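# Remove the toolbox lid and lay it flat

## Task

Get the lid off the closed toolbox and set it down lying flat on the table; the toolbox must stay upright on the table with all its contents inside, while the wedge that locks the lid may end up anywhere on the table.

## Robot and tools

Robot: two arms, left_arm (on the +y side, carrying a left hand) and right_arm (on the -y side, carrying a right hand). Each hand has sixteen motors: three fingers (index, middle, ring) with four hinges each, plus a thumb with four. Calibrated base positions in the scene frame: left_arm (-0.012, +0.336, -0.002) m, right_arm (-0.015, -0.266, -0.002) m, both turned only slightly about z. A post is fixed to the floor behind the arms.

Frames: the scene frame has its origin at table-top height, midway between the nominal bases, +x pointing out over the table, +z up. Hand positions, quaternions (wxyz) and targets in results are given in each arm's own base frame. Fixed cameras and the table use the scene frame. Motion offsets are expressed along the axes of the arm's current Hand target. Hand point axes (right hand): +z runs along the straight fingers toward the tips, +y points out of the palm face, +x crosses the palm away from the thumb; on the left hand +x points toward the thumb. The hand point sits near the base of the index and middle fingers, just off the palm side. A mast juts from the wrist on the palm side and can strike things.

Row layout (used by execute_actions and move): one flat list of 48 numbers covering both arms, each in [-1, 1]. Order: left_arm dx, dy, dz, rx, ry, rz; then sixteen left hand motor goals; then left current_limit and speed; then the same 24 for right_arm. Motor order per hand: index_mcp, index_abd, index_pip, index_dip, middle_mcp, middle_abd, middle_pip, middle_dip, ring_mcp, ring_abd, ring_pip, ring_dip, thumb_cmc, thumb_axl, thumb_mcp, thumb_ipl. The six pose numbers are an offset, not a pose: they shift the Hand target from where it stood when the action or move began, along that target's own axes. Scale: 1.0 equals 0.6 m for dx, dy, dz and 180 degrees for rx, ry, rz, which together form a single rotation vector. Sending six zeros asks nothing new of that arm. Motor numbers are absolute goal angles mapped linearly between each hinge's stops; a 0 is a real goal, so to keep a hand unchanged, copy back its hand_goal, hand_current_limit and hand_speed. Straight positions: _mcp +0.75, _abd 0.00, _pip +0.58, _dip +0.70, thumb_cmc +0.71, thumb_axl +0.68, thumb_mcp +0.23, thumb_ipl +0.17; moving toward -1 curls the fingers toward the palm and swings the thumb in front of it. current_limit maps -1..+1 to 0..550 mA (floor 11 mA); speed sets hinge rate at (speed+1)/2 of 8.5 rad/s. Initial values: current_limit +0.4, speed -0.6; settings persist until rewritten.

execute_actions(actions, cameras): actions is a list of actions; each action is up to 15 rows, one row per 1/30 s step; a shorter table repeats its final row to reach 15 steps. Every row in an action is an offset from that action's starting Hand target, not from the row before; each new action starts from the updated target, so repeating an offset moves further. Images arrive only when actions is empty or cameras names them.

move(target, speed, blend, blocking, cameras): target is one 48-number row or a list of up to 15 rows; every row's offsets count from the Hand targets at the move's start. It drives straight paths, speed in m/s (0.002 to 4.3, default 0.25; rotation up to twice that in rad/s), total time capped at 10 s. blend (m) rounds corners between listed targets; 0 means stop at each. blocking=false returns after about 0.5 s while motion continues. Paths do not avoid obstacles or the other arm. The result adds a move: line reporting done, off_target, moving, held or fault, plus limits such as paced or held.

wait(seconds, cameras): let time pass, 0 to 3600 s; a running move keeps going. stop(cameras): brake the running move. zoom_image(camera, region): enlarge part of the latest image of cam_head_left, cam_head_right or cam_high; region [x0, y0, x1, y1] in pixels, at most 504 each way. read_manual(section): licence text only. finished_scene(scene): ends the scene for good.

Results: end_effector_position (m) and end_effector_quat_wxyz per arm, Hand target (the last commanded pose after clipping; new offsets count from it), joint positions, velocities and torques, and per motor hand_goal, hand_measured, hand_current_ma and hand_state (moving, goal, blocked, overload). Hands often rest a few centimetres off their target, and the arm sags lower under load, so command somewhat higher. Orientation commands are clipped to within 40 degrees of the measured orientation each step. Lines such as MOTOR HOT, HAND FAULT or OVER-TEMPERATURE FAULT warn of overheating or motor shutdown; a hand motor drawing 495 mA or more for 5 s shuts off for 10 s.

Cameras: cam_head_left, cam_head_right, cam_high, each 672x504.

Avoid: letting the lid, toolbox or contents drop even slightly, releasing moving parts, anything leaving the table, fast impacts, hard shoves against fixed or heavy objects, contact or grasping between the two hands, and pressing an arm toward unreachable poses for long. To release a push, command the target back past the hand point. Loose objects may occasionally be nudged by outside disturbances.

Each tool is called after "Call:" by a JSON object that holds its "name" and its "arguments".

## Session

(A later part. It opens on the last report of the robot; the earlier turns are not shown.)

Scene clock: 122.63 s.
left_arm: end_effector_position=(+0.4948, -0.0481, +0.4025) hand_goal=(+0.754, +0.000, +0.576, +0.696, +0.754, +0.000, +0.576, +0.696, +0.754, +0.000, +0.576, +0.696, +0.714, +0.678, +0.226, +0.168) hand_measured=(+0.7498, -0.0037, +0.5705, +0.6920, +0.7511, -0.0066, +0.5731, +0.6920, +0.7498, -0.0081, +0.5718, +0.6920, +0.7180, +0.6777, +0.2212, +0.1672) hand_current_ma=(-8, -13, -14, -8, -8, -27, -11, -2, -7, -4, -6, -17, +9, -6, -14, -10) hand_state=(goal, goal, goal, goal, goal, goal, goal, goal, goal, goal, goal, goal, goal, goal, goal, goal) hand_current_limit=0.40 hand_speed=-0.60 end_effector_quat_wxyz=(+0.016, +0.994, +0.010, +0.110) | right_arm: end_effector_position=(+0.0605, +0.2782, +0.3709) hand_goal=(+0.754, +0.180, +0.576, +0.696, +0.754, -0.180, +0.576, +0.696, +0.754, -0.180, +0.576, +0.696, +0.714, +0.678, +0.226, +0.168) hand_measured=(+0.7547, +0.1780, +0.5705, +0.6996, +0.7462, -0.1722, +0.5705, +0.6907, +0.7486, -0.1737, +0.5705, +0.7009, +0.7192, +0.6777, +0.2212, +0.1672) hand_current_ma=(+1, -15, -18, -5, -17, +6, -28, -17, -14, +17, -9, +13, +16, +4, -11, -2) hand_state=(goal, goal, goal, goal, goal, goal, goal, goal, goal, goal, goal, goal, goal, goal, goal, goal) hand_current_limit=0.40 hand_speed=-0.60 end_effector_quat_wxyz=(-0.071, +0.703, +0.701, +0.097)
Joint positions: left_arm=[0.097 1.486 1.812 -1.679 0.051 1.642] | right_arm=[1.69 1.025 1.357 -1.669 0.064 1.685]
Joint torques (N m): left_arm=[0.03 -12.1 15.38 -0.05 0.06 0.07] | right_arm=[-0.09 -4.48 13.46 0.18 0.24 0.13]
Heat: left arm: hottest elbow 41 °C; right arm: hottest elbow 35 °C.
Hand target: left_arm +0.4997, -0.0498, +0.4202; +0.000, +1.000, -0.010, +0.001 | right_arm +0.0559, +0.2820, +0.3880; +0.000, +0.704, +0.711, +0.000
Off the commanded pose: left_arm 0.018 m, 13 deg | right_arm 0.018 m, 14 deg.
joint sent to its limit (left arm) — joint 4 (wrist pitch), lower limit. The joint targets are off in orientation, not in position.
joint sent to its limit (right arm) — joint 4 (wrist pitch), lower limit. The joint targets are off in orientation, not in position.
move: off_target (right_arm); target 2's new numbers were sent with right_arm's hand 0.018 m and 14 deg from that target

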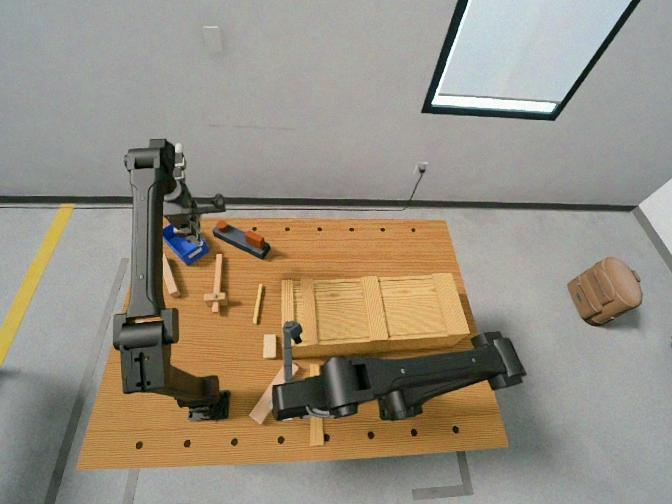

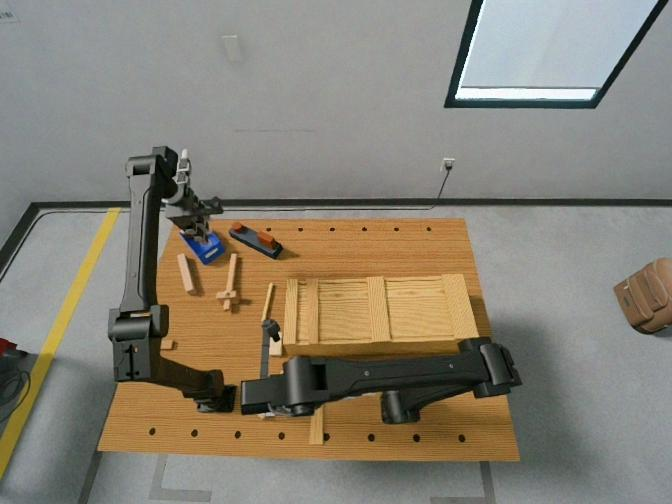

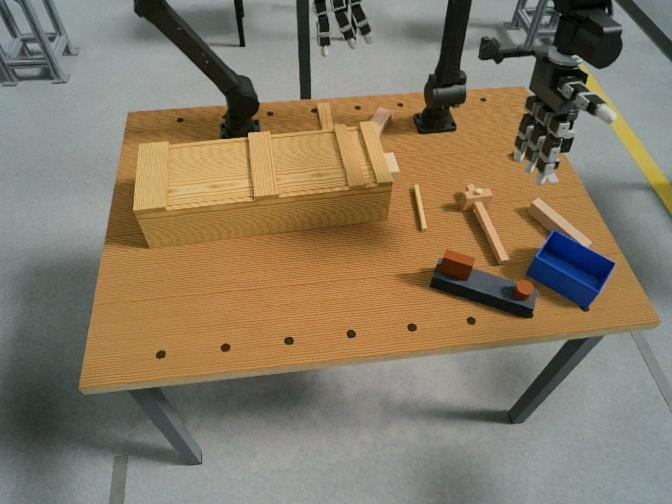

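Call:
{"name": "move", "arguments": {"target": [[0,0,0,0,0,0,0.754,0,0.576,0.696,0.754,0,0.576,0.696,0.754,0,0.576,0.696,0.714,0.678,0.226,0.168,0.4,-0.6,-0.3597,0.4329,0.0633,0,0,-0.499,0.754,0,0.576,0.696,0.754,0,0.576,0.696,0.754,0,0.576,0.696,0.714,0.678,0.226,0.168,0.4,-0.6]], "cameras": ["all"], "speed": [0.3]}}

Call:
{"name": "zoom_image", "arguments": {"camera": "cam_high", "region": [180, 60, 330, 210]}}

Call:
{"name": "zoom_image", "arguments": {"camera": "cam_head_left", "region": [330, 240, 450, 360]}}

Scene clock: 127.63 s.
left_arm: end_effector_position=(+0.4948, -0.0481, +0.4025) hand_goal=(+0.754, +0.000, +0.576, +0.696, +0.754, +0.000, +0.576, +0.696, +0.754, +0.000, +0.576, +0.696, +0.714, +0.678, +0.226, +0.168) hand_measured=(+0.7498, -0.0037, +0.5705, +0.6920, +0.7511, -0.0066, +0.5718, +0.6920, +0.7486, -0.0081, +0.5705, +0.6907, +0.7180, +0.6777, +0.2222, +0.1681) hand_current_ma=(-21, -9, -21, -5, -9, -20, -8, -10, -2, -9, -9, -16, +16, -13, -10, -12) hand_state=(goal, goal, goal, goal, goal, goal, goal, goal, goal, goal, goal, goal, goal, goal, goal, goal) hand_current_limit=0.40 hand_speed=-0.60 end_effector_quat_wxyz=(+0.016, +0.994, +0.010, +0.110) | right_arm: end_effector_position=(+0.3112, +0.0721, +0.3288) hand_goal=(+0.754, +0.000, +0.576, +0.696, +0.754, +0.000, +0.576, +0.696, +0.754, +0.000, +0.576, +0.696, +0.714, +0.678, +0.226, +0.168) hand_measured=(+0.7511, -0.0066, +0.5705, +0.6983, +0.7498, -0.0081, +0.5705, +0.6907, +0.7486, -0.0081, +0.5705, +0.7009, +0.7192, +0.6777, +0.2212, +0.1672) hand_current_ma=(-4, -7, -9, -7, -22, -4, -20, -13, -16, -9, -8, +16, +22, -3, +0, +7) hand_state=(goal, goal, goal, goal, goal, goal, goal, goal, goal, goal, goal, goal, goal, goal, goal, goal) hand_current_limit=0.40 hand_speed=-0.60 end_effector_quat_wxyz=(+0.054, -0.008, +0.998, +0.013)
Joint positions: left_arm=[0.097 1.486 1.812 -1.679 0.051 1.642] | right_arm=[-0.063 1.045 1.251 -1.672 -0.033 -1.647]
Joint torques (N m): left_arm=[0.03 -12.1 15.38 -0.06 0.06 0.07] | right_arm=[-2.02 -5.3 14.23 0.12 -0.25 0]
Heat: left arm: hottest elbow 42 °C; right arm: hottest elbow 35 °C.
Hand target: left_arm +0.4997, -0.0498, +0.4202; +0.000, +1.000, -0.010, +0.001 | right_arm +0.3178, +0.0687, +0.3504; +0.001, -0.003, +1.000, +0.000
Off the commanded pose: left_arm 0.018 m, 13 deg | right_arm 0.023 m, 6 deg.
joint sent to its limit (left arm) — joint 4 (wrist pitch), lower limit. The joint targets are off in orientation, not in position.
joint sent to its limit (right arm) — joint 4 (wrist pitch), lower limit. The joint targets are off in orientation, not in position.
move: off_target (right_arm)

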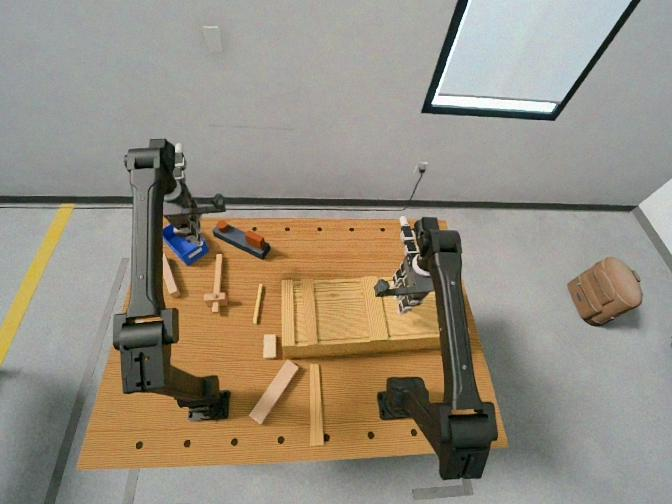

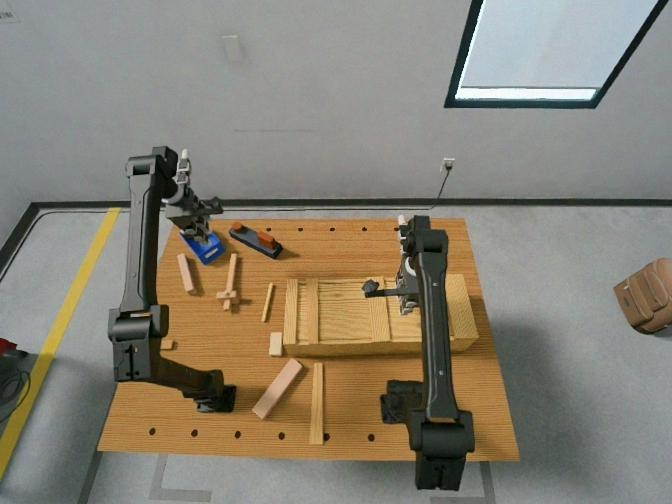

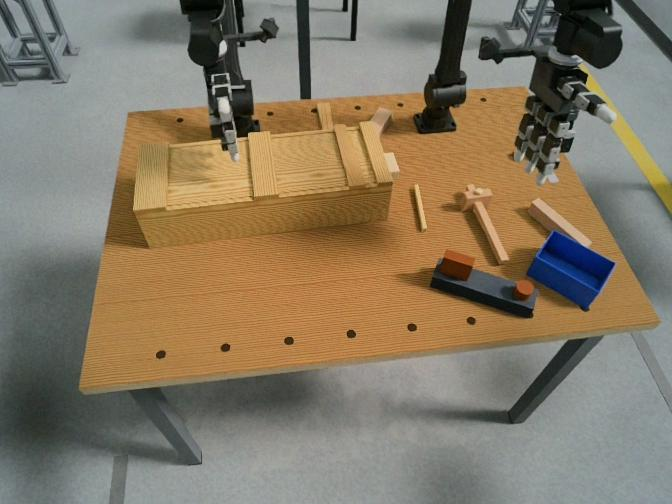

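Scaled by 3.360 from the camera's image (finer frame: 960x720).

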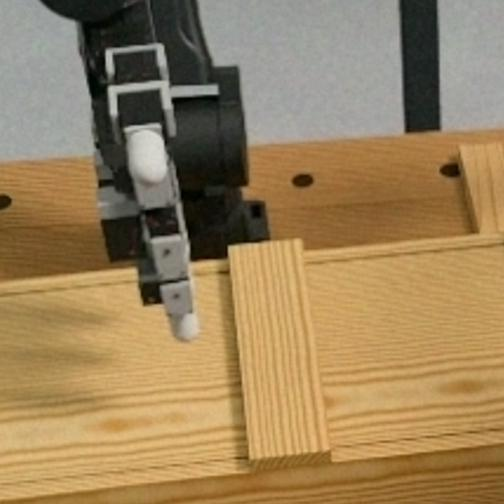

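Scaled by 4.200 from the camera's image (finer frame: 960x720).

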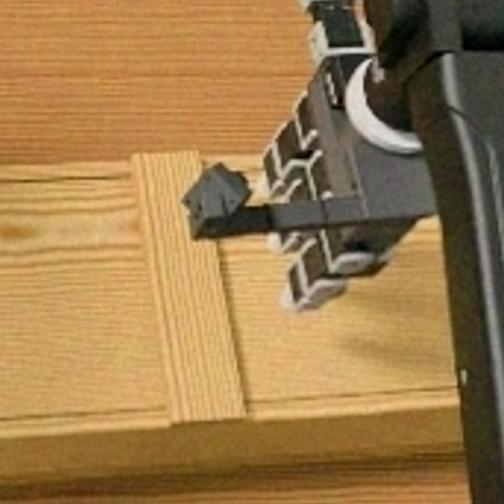

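Call:
{"name": "move", "arguments": {"target": [[0,0,0,0,0,0,0.754,0,0.576,0.696,0.754,0,0.576,0.696,0.754,0,0.576,0.696,0.714,0.678,0.226,0.168,0.4,-0.6,0,0,0.15,0,0,0,0.754,0,0.576,0.696,0.754,0,0.576,0.696,0.754,0,0.576,0.696,0.714,0.678,0.226,0.168,1.0,-0.6]], "cameras": ["cam_high","cam_head_left"], "speed": [0.15]}}

Call:
{"name": "zoom_image", "arguments": {"camera": "cam_high", "region": [180, 60, 330, 210]}}

Call:
{"name": "zoom_image", "arguments": {"camera": "cam_head_left", "region": [330, 240, 450, 360]}}

Scene clock: 129.00 s.
left_arm: end_effector_position=(+0.4948, -0.0481, +0.4025) hand_goal=(+0.754, +0.000, +0.576, +0.696, +0.754, +0.000, +0.576, +0.696, +0.754, +0.000, +0.576, +0.696, +0.714, +0.678, +0.226, +0.168) hand_measured=(+0.7498, -0.0037, +0.5705, +0.6920, +0.7511, -0.0066, +0.5731, +0.6920, +0.7486, -0.0081, +0.5718, +0.6907, +0.7180, +0.6767, +0.2222, +0.1681) hand_current_ma=(-17, -6, -5, -15, -7, -24, -4, -11, -7, -9, -4, -23, +13, -3, -15, -5) hand_state=(goal, goal, goal, goal, goal, goal, goal, goal, goal, goal, goal, goal, goal, goal, goal, goal) hand_current_limit=0.40 hand_speed=-0.60 end_effector_quat_wxyz=(+0.016, +0.994, +0.010, +0.110) | right_arm: end_effector_position=(+0.3153, +0.0665, +0.2632) hand_goal=(+0.754, +0.000, +0.576, +0.696, +0.754, +0.000, +0.576, +0.696, +0.754, +0.000, +0.576, +0.696, +0.714, +0.678, +0.226, +0.168) hand_measured=(+0.7511, -0.0037, +0.5705, +0.6996, +0.7498, -0.0081, +0.5705, +0.6907, +0.7498, -0.0066, +0.5705, +0.7009, +0.7180, +0.6777, +0.2212, +0.1681) hand_current_ma=(-4, -3, -10, -11, -8, +1, -27, -12, -8, -8, -9, +18, +13, -5, -7, +2) hand_state=(goal, goal, goal, goal, goal, goal, goal, goal, goal, goal, goal, goal, goal, goal, goal, goal) hand_current_limit=1.00 hand_speed=-0.60 end_effector_quat_wxyz=(-0.002, -0.003, +1.000, +0.001)
Joint positions: left_arm=[0.097 1.486 1.812 -1.679 0.051 1.642] | right_arm=[-0.063 1.107 1.136 -1.605 -0.002 -1.64]
Joint torques (N m): left_arm=[0.03 -12.1 15.36 -0.06 0.06 0.08] | right_arm=[-0.44 -6.18 8.72 0.81 0.01 0.14]
Heat: left arm: hottest elbow 42 °C; right arm: hottest elbow 35 °C.
Hand target: left_arm +0.4997, -0.0498, +0.4202; +0.000, +1.000, -0.010, +0.001 | right_arm +0.3179, +0.0687, +0.2604; +0.001, -0.003, +1.000, +0.000
Off the commanded pose: left_arm 0.018 m, 13 deg | right_arm 0.004 m, 0 deg.
joint sent to its limit (left arm) — joint 4 (wrist pitch), lower limit. The joint targets are off in orientation, not in position.
move: done
Images, in order (width x height): cam_head_left 672x504, cam_high 672x504.

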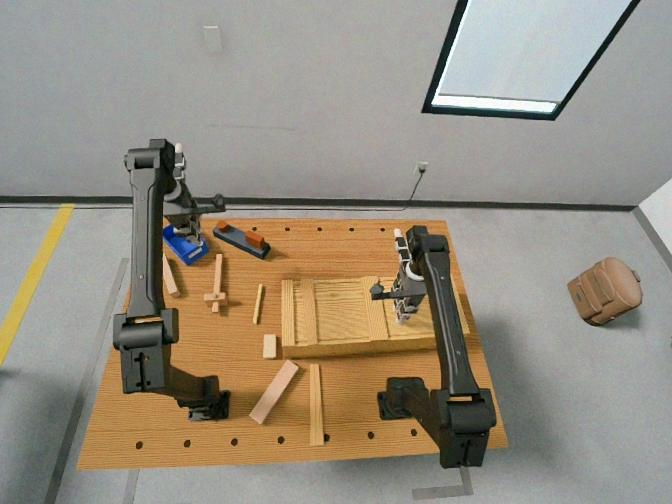

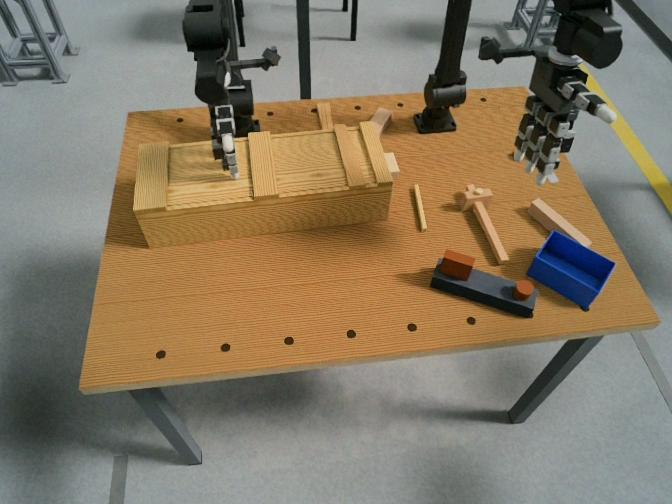

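Scaled by 3.360 from the camera's image (finer frame: 960x720).

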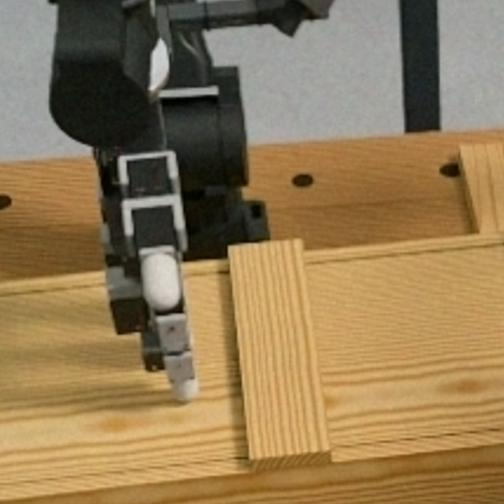

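Scaled by 4.200 from the camera's image (finer frame: 960x720).

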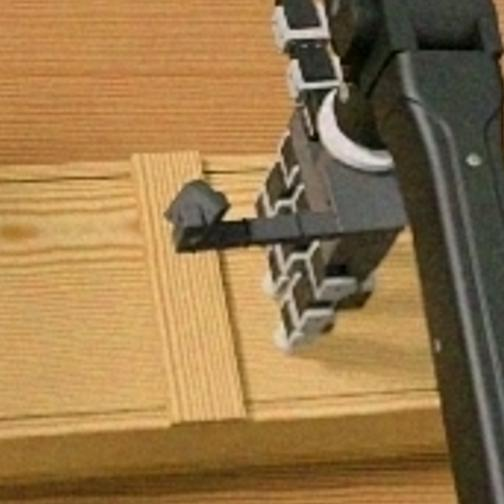

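Call:
{"name": "move", "arguments": {"target": [[0,0,0,0,0,0,0.754,0,0.576,0.696,0.754,0,0.576,0.696,0.754,0,0.576,0.696,0.714,0.678,0.226,0.168,0.4,-0.6,0,0,0.01,0,0,0,0.754,0,0.576,0.696,0.754,0,0.576,0.696,0.754,0,0.576,0.696,0.714,0.678,0.226,0.168,0.7,-0.6],[0,0,0,0,0,0,0.754,0,0.576,0.696,0.754,0,0.576,0.696,0.754,0,0.576,0.696,0.714,0.678,0.226,0.168,0.4,-0.6,0,0.09,0.01,0,0,0,0.754,0,0.576,0.696,0.754,0,0.576,0.696,0.754,0,0.576,0.696,0.714,0.678,0.226,0.168,0.7,-0.6]], "cameras": ["cam_high","cam_head_left"], "speed": [0.05,0.05]}}

Call:
{"name": "zoom_image", "arguments": {"camera": "cam_high", "region": [120, 80, 420, 260]}}

Call:
{"name": "zoom_image", "arguments": {"camera": "cam_head_left", "region": [270, 250, 490, 370]}}

Scene clock: 131.53 s.
left_arm: end_effector_position=(+0.4948, -0.0481, +0.4025) hand_goal=(+0.754, +0.000, +0.576, +0.696, +0.754, +0.000, +0.576, +0.696, +0.754, +0.000, +0.576, +0.696, +0.714, +0.678, +0.226, +0.168) hand_measured=(+0.7498, -0.0037, +0.5705, +0.6920, +0.7511, -0.0066, +0.5731, +0.6920, +0.7486, -0.0066, +0.5718, +0.6920, +0.7180, +0.6767, +0.2222, +0.1672) hand_current_ma=(-18, -8, -24, +1, -9, -19, -13, +2, -11, -13, -3, -14, +20, -10, -19, +1) hand_state=(goal, goal, goal, goal, goal, goal, goal, goal, goal, goal, goal, goal, goal, goal, goal, goal) hand_current_limit=0.40 hand_speed=-0.60 end_effector_quat_wxyz=(+0.016, +0.994, +0.010, +0.110) | right_arm: end_effector_position=(+0.3174, +0.1118, +0.2585) hand_goal=(+0.754, +0.000, +0.576, +0.696, +0.754, +0.000, +0.576, +0.696, +0.754, +0.000, +0.576, +0.696, +0.714, +0.678, +0.226, +0.168) hand_measured=(+0.7933, -0.0110, +0.6052, +0.7111, +0.7848, -0.0037, +0.5949, +0.7022, +0.7800, -0.0052, +0.5911, +0.7009, +0.7104, +0.6767, +0.2212, +0.1672) hand_current_ma=(+96, -22, +51, +23, +61, +2, +36, +8, +61, -5, +34, +17, +5, -5, -8, +12) hand_state=(blocked, goal, blocked, goal, blocked, goal, goal, goal, blocked, goal, goal, goal, goal, goal, goal, goal) hand_current_limit=0.70 hand_speed=-0.60 end_effector_quat_wxyz=(+0.002, +0.003, +1.000, -0.009)
Joint positions: left_arm=[0.097 1.486 1.812 -1.679 0.051 1.642] | right_arm=[0.103 1.107 1.128 -1.59 0.018 -1.461]
Joint torques (N m): left_arm=[0.03 -12.04 15.38 -0.06 0.06 0.07] | right_arm=[0.21 -5.77 8.38 0.87 -0.83 0.19]
Heat: left arm: hottest elbow 43 °C; right arm: hottest elbow 35 °C.
Hand target: left_arm +0.4997, -0.0498, +0.4202; +0.000, +1.000, -0.010, +0.001 | right_arm +0.3175, +0.1227, +0.2543; +0.000, -0.003, +1.000, +0.000
Off the commanded pose: left_arm 0.018 m, 13 deg | right_arm 0.012 m, 1 deg.
joint sent to its limit (left arm) — joint 4 (wrist pitch), lower limit. The joint targets are off in orientation, not in position.
move: off_target (right_arm)
Images, in order (width x height): cam_head_left 672x504, cam_high 672x504.

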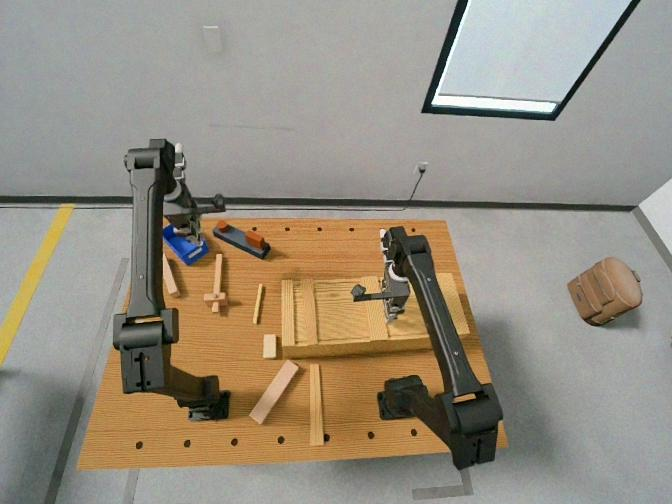

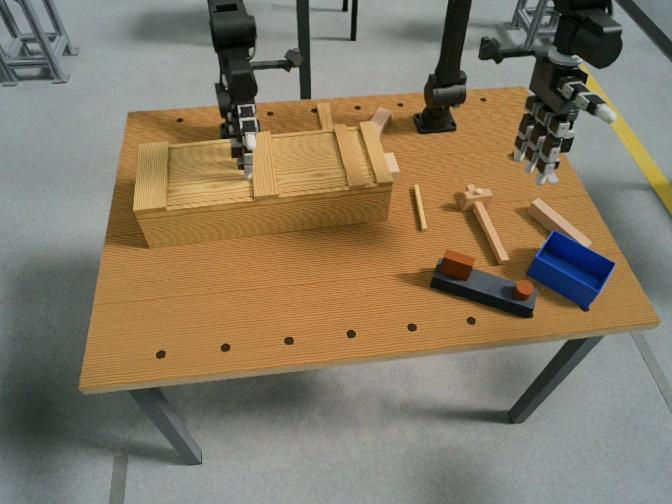

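Scaled by 1.680 from the camera's image (finer frame: 960x720).

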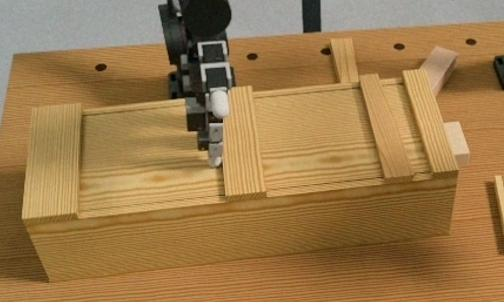

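Scaled by 2.291 from the camera's image (finer frame: 960x720).

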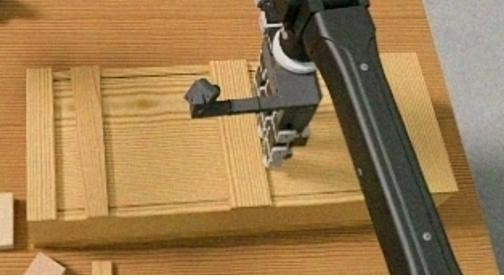

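Call:
{"name": "move", "arguments": {"target": [[0,0,0,0,0,0,0.754,0,0.576,0.696,0.754,0,0.576,0.696,0.754,0,0.576,0.696,0.714,0.678,0.226,0.168,0.4,-0.6,0,0.04,0,0,0,0,0.65,0,0.5,0.65,0.65,0,0.5,0.65,0.65,0,0.5,0.65,0.714,0.678,0.226,0.168,0.7,-0.6]], "cameras": ["cam_high","cam_head_left"], "speed": [0.04]}}

Call:
{"name": "zoom_image", "arguments": {"camera": "cam_high", "region": [120, 80, 420, 260]}}

Call:
{"name": "zoom_image", "arguments": {"camera": "cam_head_left", "region": [270, 250, 490, 370]}}

Scene clock: 132.90 s.
left_arm: end_effector_position=(+0.4948, -0.0481, +0.4025) hand_goal=(+0.754, +0.000, +0.576, +0.696, +0.754, +0.000, +0.576, +0.696, +0.754, +0.000, +0.576, +0.696, +0.714, +0.678, +0.226, +0.168) hand_measured=(+0.7498, -0.0037, +0.5705, +0.6920, +0.7511, -0.0066, +0.5731, +0.6920, +0.7486, -0.0066, +0.5705, +0.6920, +0.7180, +0.6767, +0.2222, +0.1681) hand_current_ma=(-13, -4, -14, -6, -4, -27, +2, -14, -3, -14, -9, -10, +24, -2, -20, -18) hand_state=(goal, goal, goal, goal, goal, goal, goal, goal, goal, goal, goal, goal, goal, goal, goal, goal) hand_current_limit=0.40 hand_speed=-0.60 end_effector_quat_wxyz=(+0.016, +0.994, +0.010, +0.110) | right_arm: end_effector_position=(+0.3189, +0.1204, +0.2558) hand_goal=(+0.650, +0.000, +0.500, +0.650, +0.650, +0.000, +0.500, +0.650, +0.650, +0.000, +0.500, +0.650, +0.714, +0.678, +0.226, +0.168) hand_measured=(+0.7390, -0.0110, +0.5539, +0.6805, +0.7378, -0.0081, +0.5552, +0.6780, +0.7378, -0.0081, +0.5526, +0.6792, +0.7104, +0.6777, +0.2212, +0.1681) hand_current_ma=(+234, -18, +119, +55, +222, -9, +119, +55, +213, -11, +118, +74, -1, +0, -7, -2) hand_state=(blocked, goal, blocked, blocked, blocked, goal, blocked, blocked, blocked, goal, blocked, blocked, goal, goal, goal, goal) hand_current_limit=0.70 hand_speed=-0.60 end_effector_quat_wxyz=(+0.007, +0.012, +0.999, -0.029)
Joint positions: left_arm=[0.097 1.486 1.812 -1.679 0.051 1.642] | right_arm=[0.158 1.107 1.128 -1.587 0.059 -1.389]
Joint torques (N m): left_arm=[0.03 -12.1 15.38 -0.06 0.06 0.07] | right_arm=[2.08 -4.72 9.06 0.73 -2.68 0.19]
Heat: left arm: hottest elbow 43 °C; right arm: hottest elbow 35 °C.
Hand target: left_arm +0.4997, -0.0498, +0.4202; +0.000, +1.000, -0.010, +0.001 | right_arm +0.3174, +0.1467, +0.2543; +0.001, -0.003, +1.000, +0.000
Off the commanded pose: left_arm 0.018 m, 13 deg | right_arm 0.026 m, 4 deg.
joint sent to its limit (left arm) — joint 4 (wrist pitch), lower limit. The joint targets are off in orientation, not in position.
move: off_target (right_arm)
Images, in order (width x height): cam_head_left 672x504, cam_high 672x504.

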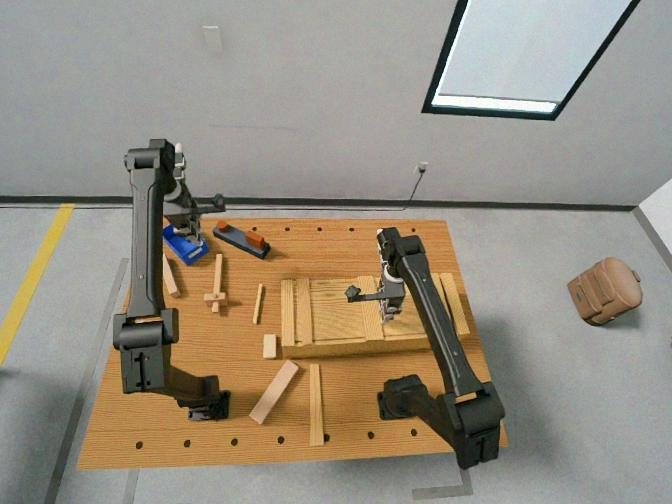

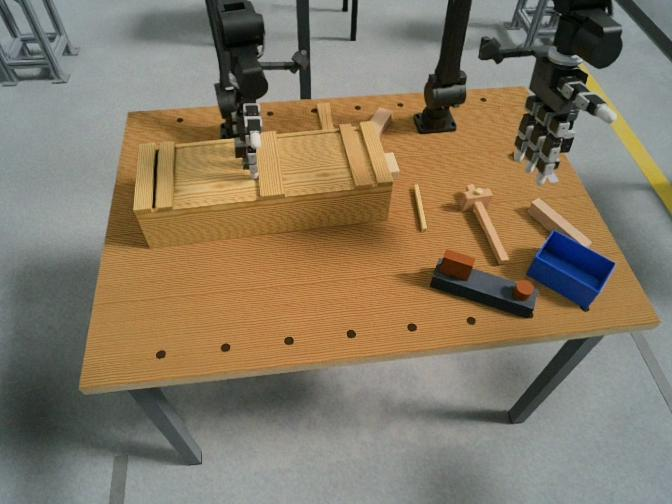

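Scaled by 1.680 from the camera's image (finer frame: 960x720).

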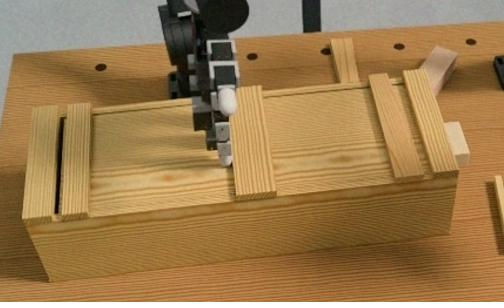

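Scaled by 2.291 from the camera's image (finer frame: 960x720).

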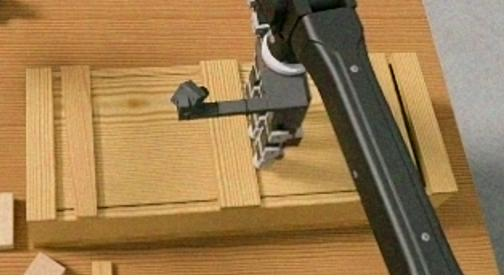

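Call:
{"name": "wait", "arguments": {"seconds": 0.1, "cameras": ["all"]}}

Call:
{"name": "zoom_image", "arguments": {"camera": "cam_head_right", "region": [270, 230, 490, 370]}}

Call:
{"name": "zoom_image", "arguments": {"camera": "cam_high", "region": [120, 80, 420, 260]}}

Scene clock: 134.37 s.
left_arm: end_effector_position=(+0.4948, -0.0481, +0.4025) hand_goal=(+0.754, +0.000, +0.576, +0.696, +0.754, +0.000, +0.576, +0.696, +0.754, +0.000, +0.576, +0.696, +0.714, +0.678, +0.226, +0.168) hand_measured=(+0.7498, -0.0037, +0.5705, +0.6920, +0.7511, -0.0066, +0.5718, +0.6920, +0.7486, -0.0066, +0.5705, +0.6907, +0.7180, +0.6777, +0.2212, +0.1681) hand_current_ma=(-15, -10, -14, -5, -16, -33, -9, -8, -15, -5, -3, -22, +13, -5, -21, -2) hand_state=(goal, goal, goal, goal, goal, goal, goal, goal, goal, goal, goal, goal, goal, goal, goal, goal) hand_current_limit=0.40 hand_speed=-0.60 end_effector_quat_wxyz=(+0.016, +0.994, +0.010, +0.110) | right_arm: end_effector_position=(+0.3189, +0.1204, +0.2558) hand_goal=(+0.650, +0.000, +0.500, +0.650, +0.650, +0.000, +0.500, +0.650, +0.650, +0.000, +0.500, +0.650, +0.714, +0.678, +0.226, +0.168) hand_measured=(+0.7390, -0.0125, +0.5539, +0.6805, +0.7378, -0.0081, +0.5552, +0.6780, +0.7378, -0.0096, +0.5526, +0.6780, +0.7104, +0.6777, +0.2212, +0.1672) hand_current_ma=(+232, -24, +123, +64, +225, -19, +115, +61, +225, -2, +109, +68, -4, -3, -5, +0) hand_state=(blocked, goal, blocked, blocked, blocked, goal, blocked, blocked, blocked, goal, blocked, blocked, goal, goal, goal, goal) hand_current_limit=0.70 hand_speed=-0.60 end_effector_quat_wxyz=(+0.007, +0.012, +0.999, -0.029)
Joint positions: left_arm=[0.097 1.486 1.812 -1.679 0.051 1.642] | right_arm=[0.158 1.107 1.128 -1.587 0.059 -1.388]
Joint torques (N m): left_arm=[0.03 -12.1 15.38 -0.05 0.06 0.07] | right_arm=[2.37 -4.95 8.98 0.79 -2.66 0.18]
Heat: left arm: hottest elbow 43 °C; right arm: hottest elbow 35 °C.
Hand target: left_arm +0.4997, -0.0498, +0.4202; +0.000, +1.000, -0.010, +0.001 | right_arm +0.3174, +0.1467, +0.2543; +0.001, -0.003, +1.000, +0.000
Off the commanded pose: left_arm 0.018 m, 13 deg | right_arm 0.026 m, 4 deg.
wait: 0.10 s; at rest from the start

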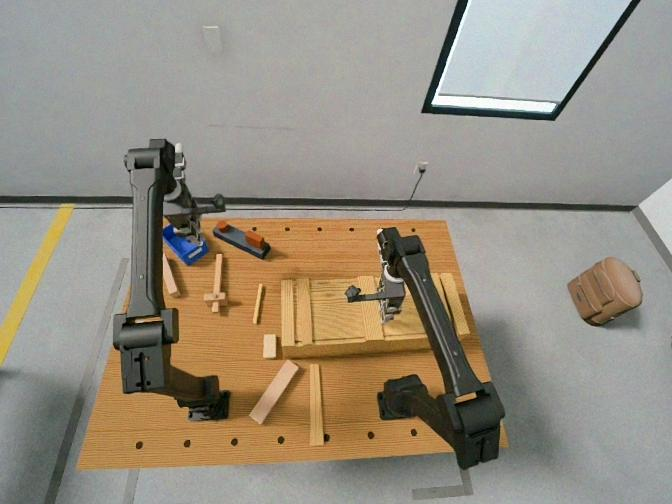

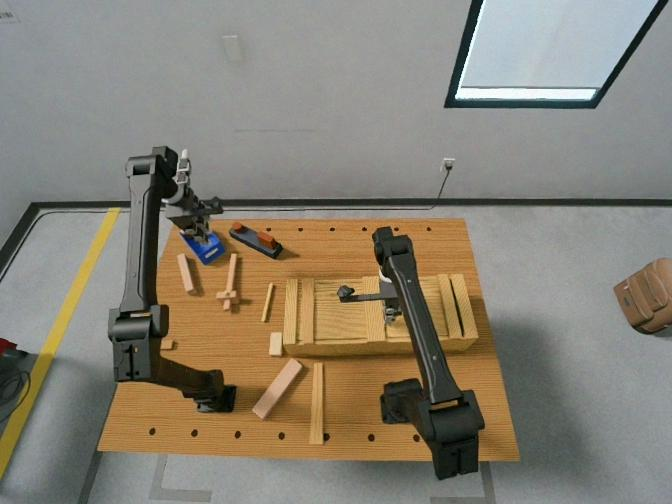

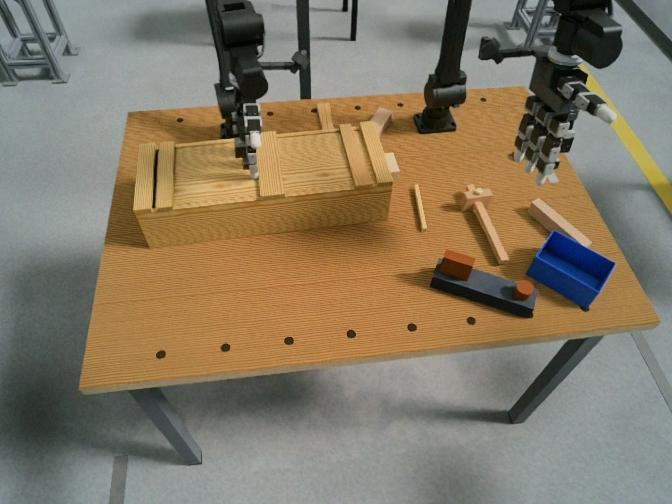

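Scaled by 2.291 from the camera's image (finer frame: 960x720).

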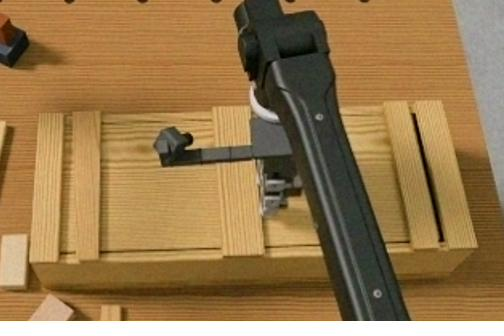

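Scaled by 1.680 from the camera's image (finer frame: 960x720).

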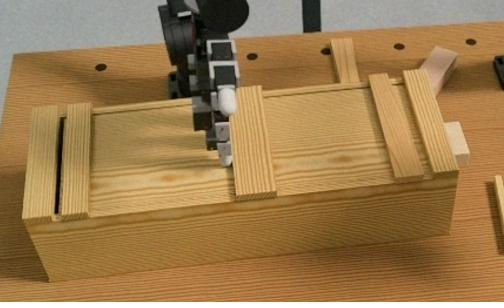

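Call:
{"name": "zoom_image", "arguments": {"camera": "cam_head_right", "region": [420, 260, 490, 360]}}

Call:
{"name": "zoom_image", "arguments": {"camera": "cam_high", "region": [130, 130, 200, 220]}}

Call:
{"name": "zoom_image", "arguments": {"camera": "cam_high", "region": [320, 100, 420, 210]}}

Scaled by 5.040 from the camera's image (finer frame: 960x720).

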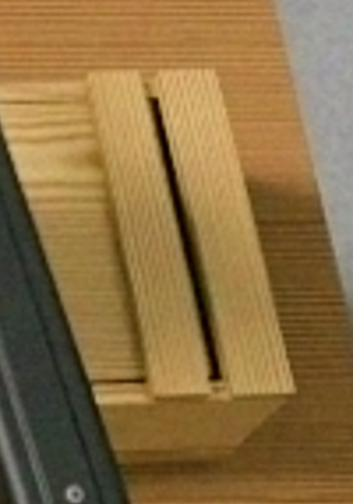

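Scaled by 5.600 from the camera's image (finer frame: 960x720).

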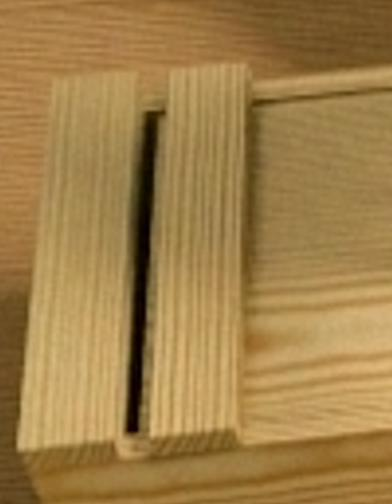

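Scaled by 4.582 from the camera's image (finer frame: 960x720).

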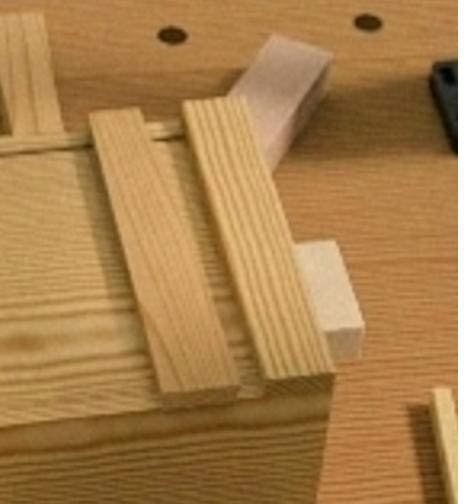

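Call:
{"name": "move", "arguments": {"target": [0,0,0,0,0,0,0.754,0,0.576,0.696,0.754,0,0.576,0.696,0.754,0,0.576,0.696,0.714,0.678,0.226,0.168,0.4,-0.6, 0,0.035,0,0,0,0,0.65,0,0.5,0.65,0.65,0,0.5,0.65,0.65,0,0.5,0.65,0.714,0.678,0.226,0.168,0.7,-0.6], "speed": 0.05, "cameras": ["cam_head_right", "cam_high"]}}

Call:
{"name": "zoom_image", "arguments": {"camera": "cam_head_right", "region": [270, 230, 490, 370]}}

Call:
{"name": "zoom_image", "arguments": {"camera": "cam_high", "region": [120, 80, 420, 260]}}

Scene clock: 136.17 s.
left_arm: end_effector_position=(+0.4948, -0.0481, +0.4025) hand_goal=(+0.754, +0.000, +0.576, +0.696, +0.754, +0.000, +0.576, +0.696, +0.754, +0.000, +0.576, +0.696, +0.714, +0.678, +0.226, +0.168) hand_measured=(+0.7498, -0.0037, +0.5705, +0.6920, +0.7511, -0.0066, +0.5731, +0.6920, +0.7486, -0.0066, +0.5705, +0.6920, +0.7180, +0.6777, +0.2222, +0.1681) hand_current_ma=(-15, -9, -13, -10, -4, -20, -8, -12, -3, -8, +0, -19, +17, -2, -14, -3) hand_state=(goal, goal, goal, goal, goal, goal, goal, goal, goal, goal, goal, goal, goal, goal, goal, goal) hand_current_limit=0.40 hand_speed=-0.60 end_effector_quat_wxyz=(+0.016, +0.994, +0.010, +0.110) | right_arm: end_effector_position=(+0.3184, +0.1320, +0.2539) hand_goal=(+0.650, +0.000, +0.500, +0.650, +0.650, +0.000, +0.500, +0.650, +0.650, +0.000, +0.500, +0.650, +0.714, +0.678, +0.226, +0.168) hand_measured=(+0.7764, -0.0110, +0.5705, +0.6843, +0.7740, -0.0081, +0.5782, +0.6830, +0.7752, -0.0066, +0.5757, +0.6843, +0.7104, +0.6767, +0.2212, +0.1681) hand_current_ma=(+334, -21, +162, +69, +324, -2, +185, +71, +342, -19, +189, +74, +10, -2, -10, +8) hand_state=(blocked, goal, blocked, blocked, blocked, goal, blocked, blocked, blocked, goal, blocked, blocked, goal, goal, goal, goal) hand_current_limit=0.70 hand_speed=-0.60 end_effector_quat_wxyz=(+0.011, +0.017, +0.999, -0.040)
Joint positions: left_arm=[0.097 1.486 1.812 -1.679 0.051 1.642] | right_arm=[0.212 1.109 1.128 -1.587 0.082 -1.324]
Joint torques (N m): left_arm=[0.03 -12.1 15.38 -0.05 0.06 0.07] | right_arm=[3.19 -4.37 9.84 0.81 -3.68 0.22]
Heat: left arm: hottest elbow 43 °C; right arm: hottest elbow 35 °C.
Hand target: left_arm +0.4997, -0.0498, +0.4202; +0.000, +1.000, -0.010, +0.001 | right_arm +0.3173, +0.1676, +0.2543; +0.001, -0.003, +1.000, +0.000
Off the commanded pose: left_arm 0.018 m, 13 deg | right_arm 0.036 m, 5 deg.
joint sent to its limit (left arm) — joint 4 (wrist pitch), lower limit. The joint targets are off in orientation, not in position.
move: off_target (right_arm)

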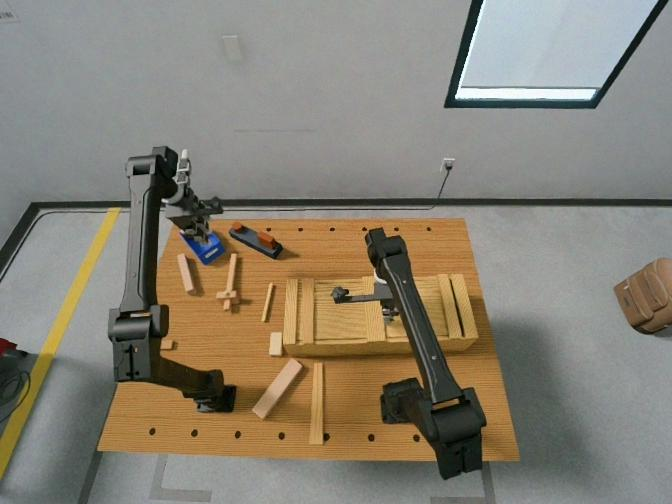

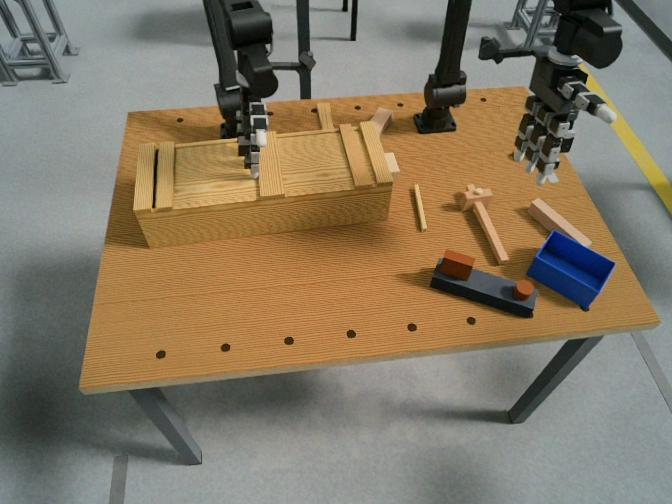

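Scaled by 2.291 from the camera's image (finer frame: 960x720).

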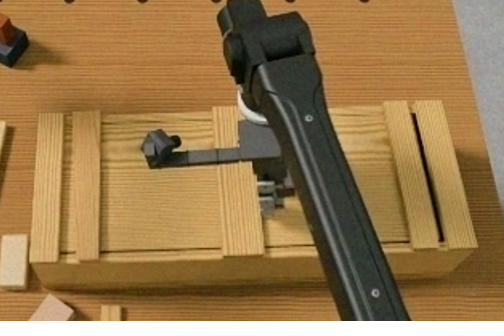

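Scaled by 1.680 from the camera's image (finer frame: 960x720).

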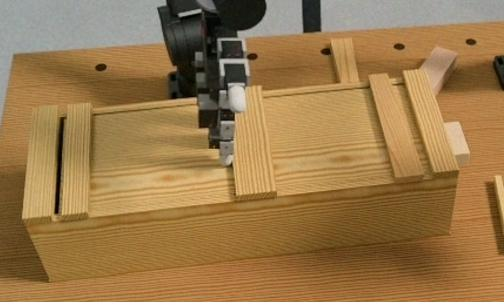

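Call:
{"name": "zoom_image", "arguments": {"camera": "cam_head_right", "region": [340, 260, 420, 360]}}

Call:
{"name": "zoom_image", "arguments": {"camera": "cam_high", "region": [220, 110, 320, 220]}}

Scaled by 5.040 from the camera's image (finer frame: 960x720).

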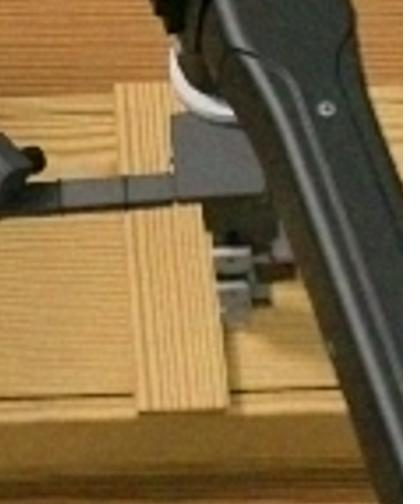

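Scaled by 4.582 from the camera's image (finer frame: 960x720).

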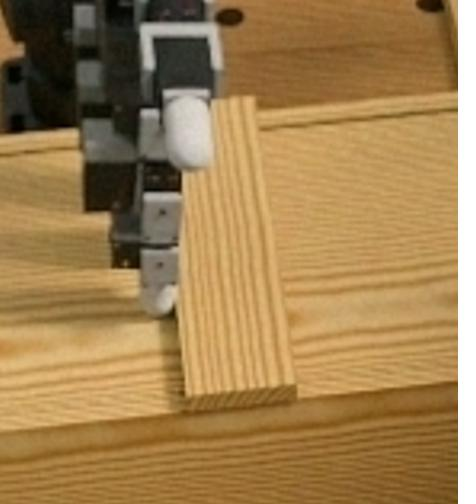

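Call:
{"name": "move", "arguments": {"target": [[0,0,0,0,0,0,0.754,0,0.576,0.696,0.754,0,0.576,0.696,0.754,0,0.576,0.696,0.714,0.678,0.226,0.168,0.4,-0.6, 0,-0.09,0,0,0,0,0.65,0,0.5,0.65,0.65,0,0.5,0.65,0.65,0,0.5,0.65,0.714,0.678,0.226,0.168,0.7,-0.6],[0,0,0,0,0,0,0.754,0,0.576,0.696,0.754,0,0.576,0.696,0.754,0,0.576,0.696,0.714,0.678,0.226,0.168,0.4,-0.6, 0,-0.1,-0.11,0,0,0,0.754,0,0.576,0.696,-0.1,0,0.3,0.5,0.754,0,0.576,0.696,0.714,0.678,0.226,0.168,0.5,-0.6],[0,0,0,0,0,0,0.754,0,0.576,0.696,0.754,0,0.576,0.696,0.754,0,0.576,0.696,0.714,0.678,0.226,0.168,0.4,-0.6, -0.078,-0.188,-0.126,0,0,0.497,0.754,0,0.576,0.696,-0.1,0,0.3,0.5,0.754,0,0.576,0.696,0.714,0.678,0.226,0.168,0.5,-0.6]], "speed": 0.15, "cameras": ["all"]}}

Scene clock: 147.17 s.
left_arm: end_effector_position=(+0.4948, -0.0481, +0.4025) hand_goal=(+0.754, +0.000, +0.576, +0.696, +0.754, +0.000, +0.576, +0.696, +0.754, +0.000, +0.576, +0.696, +0.714, +0.678, +0.226, +0.168) hand_measured=(+0.7498, -0.0037, +0.5705, +0.6920, +0.7511, -0.0066, +0.5731, +0.6920, +0.7486, -0.0066, +0.5718, +0.6920, +0.7180, +0.6767, +0.2222, +0.1672) hand_current_ma=(-22, -11, -25, +0, -14, -25, -19, -17, -6, -8, -4, -14, +14, -13, -16, -15) hand_state=(goal, goal, goal, goal, goal, goal, goal, goal, goal, goal, goal, goal, goal, goal, goal, goal) hand_current_limit=0.40 hand_speed=-0.60 end_effector_quat_wxyz=(+0.016, +0.994, +0.010, +0.110) | right_arm: end_effector_position=(+0.3594, +0.0490, +0.3116) hand_goal=(+0.754, +0.000, +0.576, +0.696, -0.100, +0.000, +0.300, +0.500, +0.754, +0.000, +0.576, +0.696, +0.714, +0.678, +0.226, +0.168) hand_measured=(+0.7486, -0.0008, +0.5705, +0.6920, -0.0799, -0.0023, +0.3049, +0.5021, +0.7486, -0.0052, +0.5705, +0.6945, +0.7192, +0.6767, +0.2212, +0.1672) hand_current_ma=(-10, +1, -14, -9, +42, +0, +1, -2, -13, -4, -6, +9, +8, -5, -7, -1) hand_state=(goal, goal, goal, goal, blocked, goal, goal, goal, goal, goal, goal, goal, goal, goal, goal, goal) hand_current_limit=0.50 hand_speed=-0.60 end_effector_quat_wxyz=(+0.019, +0.704, +0.710, +0.024)
Joint positions: left_arm=[0.097 1.486 1.812 -1.679 0.051 1.642] | right_arm=[0.26 1.047 1.208 -1.67 0.009 0.251]
Joint torques (N m): left_arm=[0.03 -12.1 15.38 -0.05 0.06 0.07] | right_arm=[-0.09 -4.6 13.6 0.05 0.18 0.12]
Heat: left arm: hottest elbow 44 °C; right arm: hottest elbow 35 °C.
Hand target: left_arm +0.4997, -0.0498, +0.4202; +0.000, +1.000, -0.010, +0.001 | right_arm +0.3647, +0.0552, +0.3301; +0.001, +0.701, +0.713, +0.000
Off the commanded pose: left_arm 0.018 m, 13 deg | right_arm 0.020 m, 4 deg.
joint sent to its limit (left arm) — joint 4 (wrist pitch), lower limit. The joint targets are off in orientation, not in position.
joint sent to its limit (right arm) — joint 4 (wrist pitch), lower limit. The joint targets are off in orientation, not in position.
move: off_target (right_arm); target 2's new numbers were sent with right_arm's hand 0.024 m and 1 deg from that target

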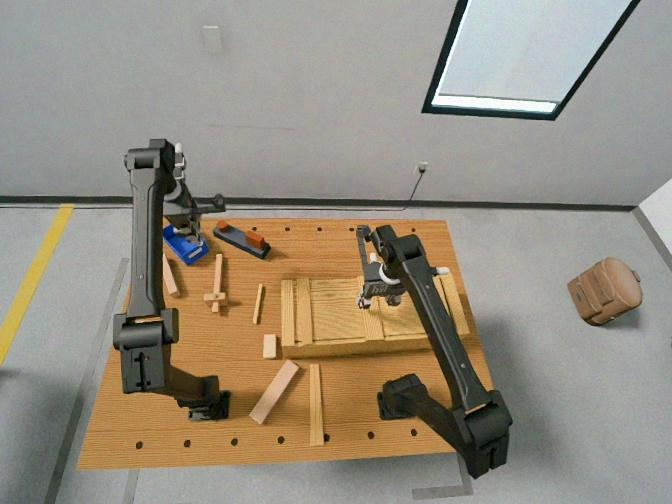

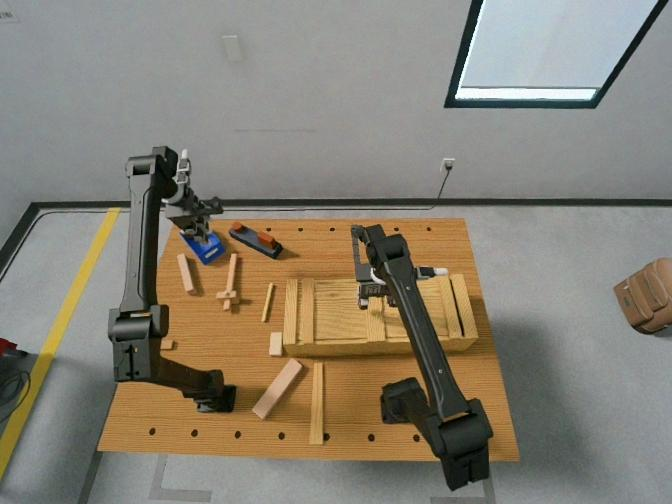

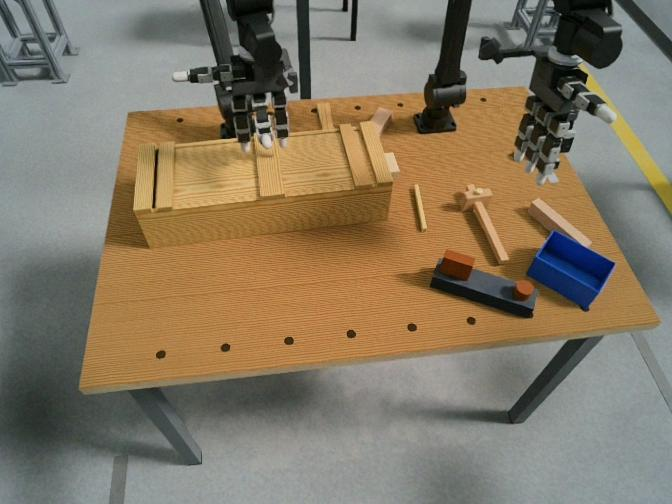

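Call:
{"name": "zoom_image", "arguments": {"camera": "cam_high", "region": [200, 70, 340, 220]}}

Call:
{"name": "zoom_image", "arguments": {"camera": "cam_head_right", "region": [320, 250, 440, 370]}}

Scaled by 3.360 from the camera's image (finer frame: 960x720).

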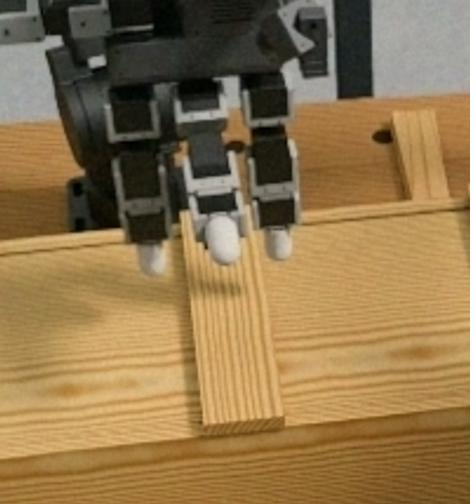

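Scaled by 4.200 from the camera's image (finer frame: 960x720).

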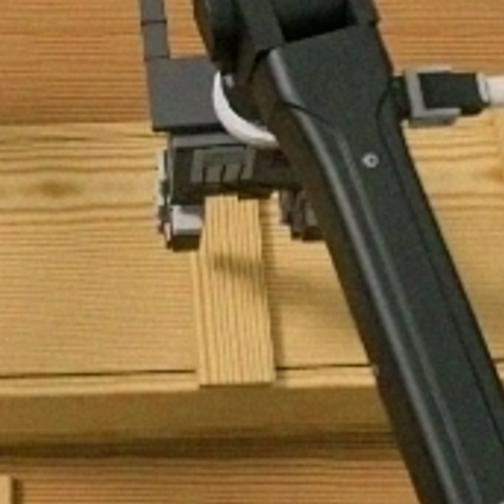

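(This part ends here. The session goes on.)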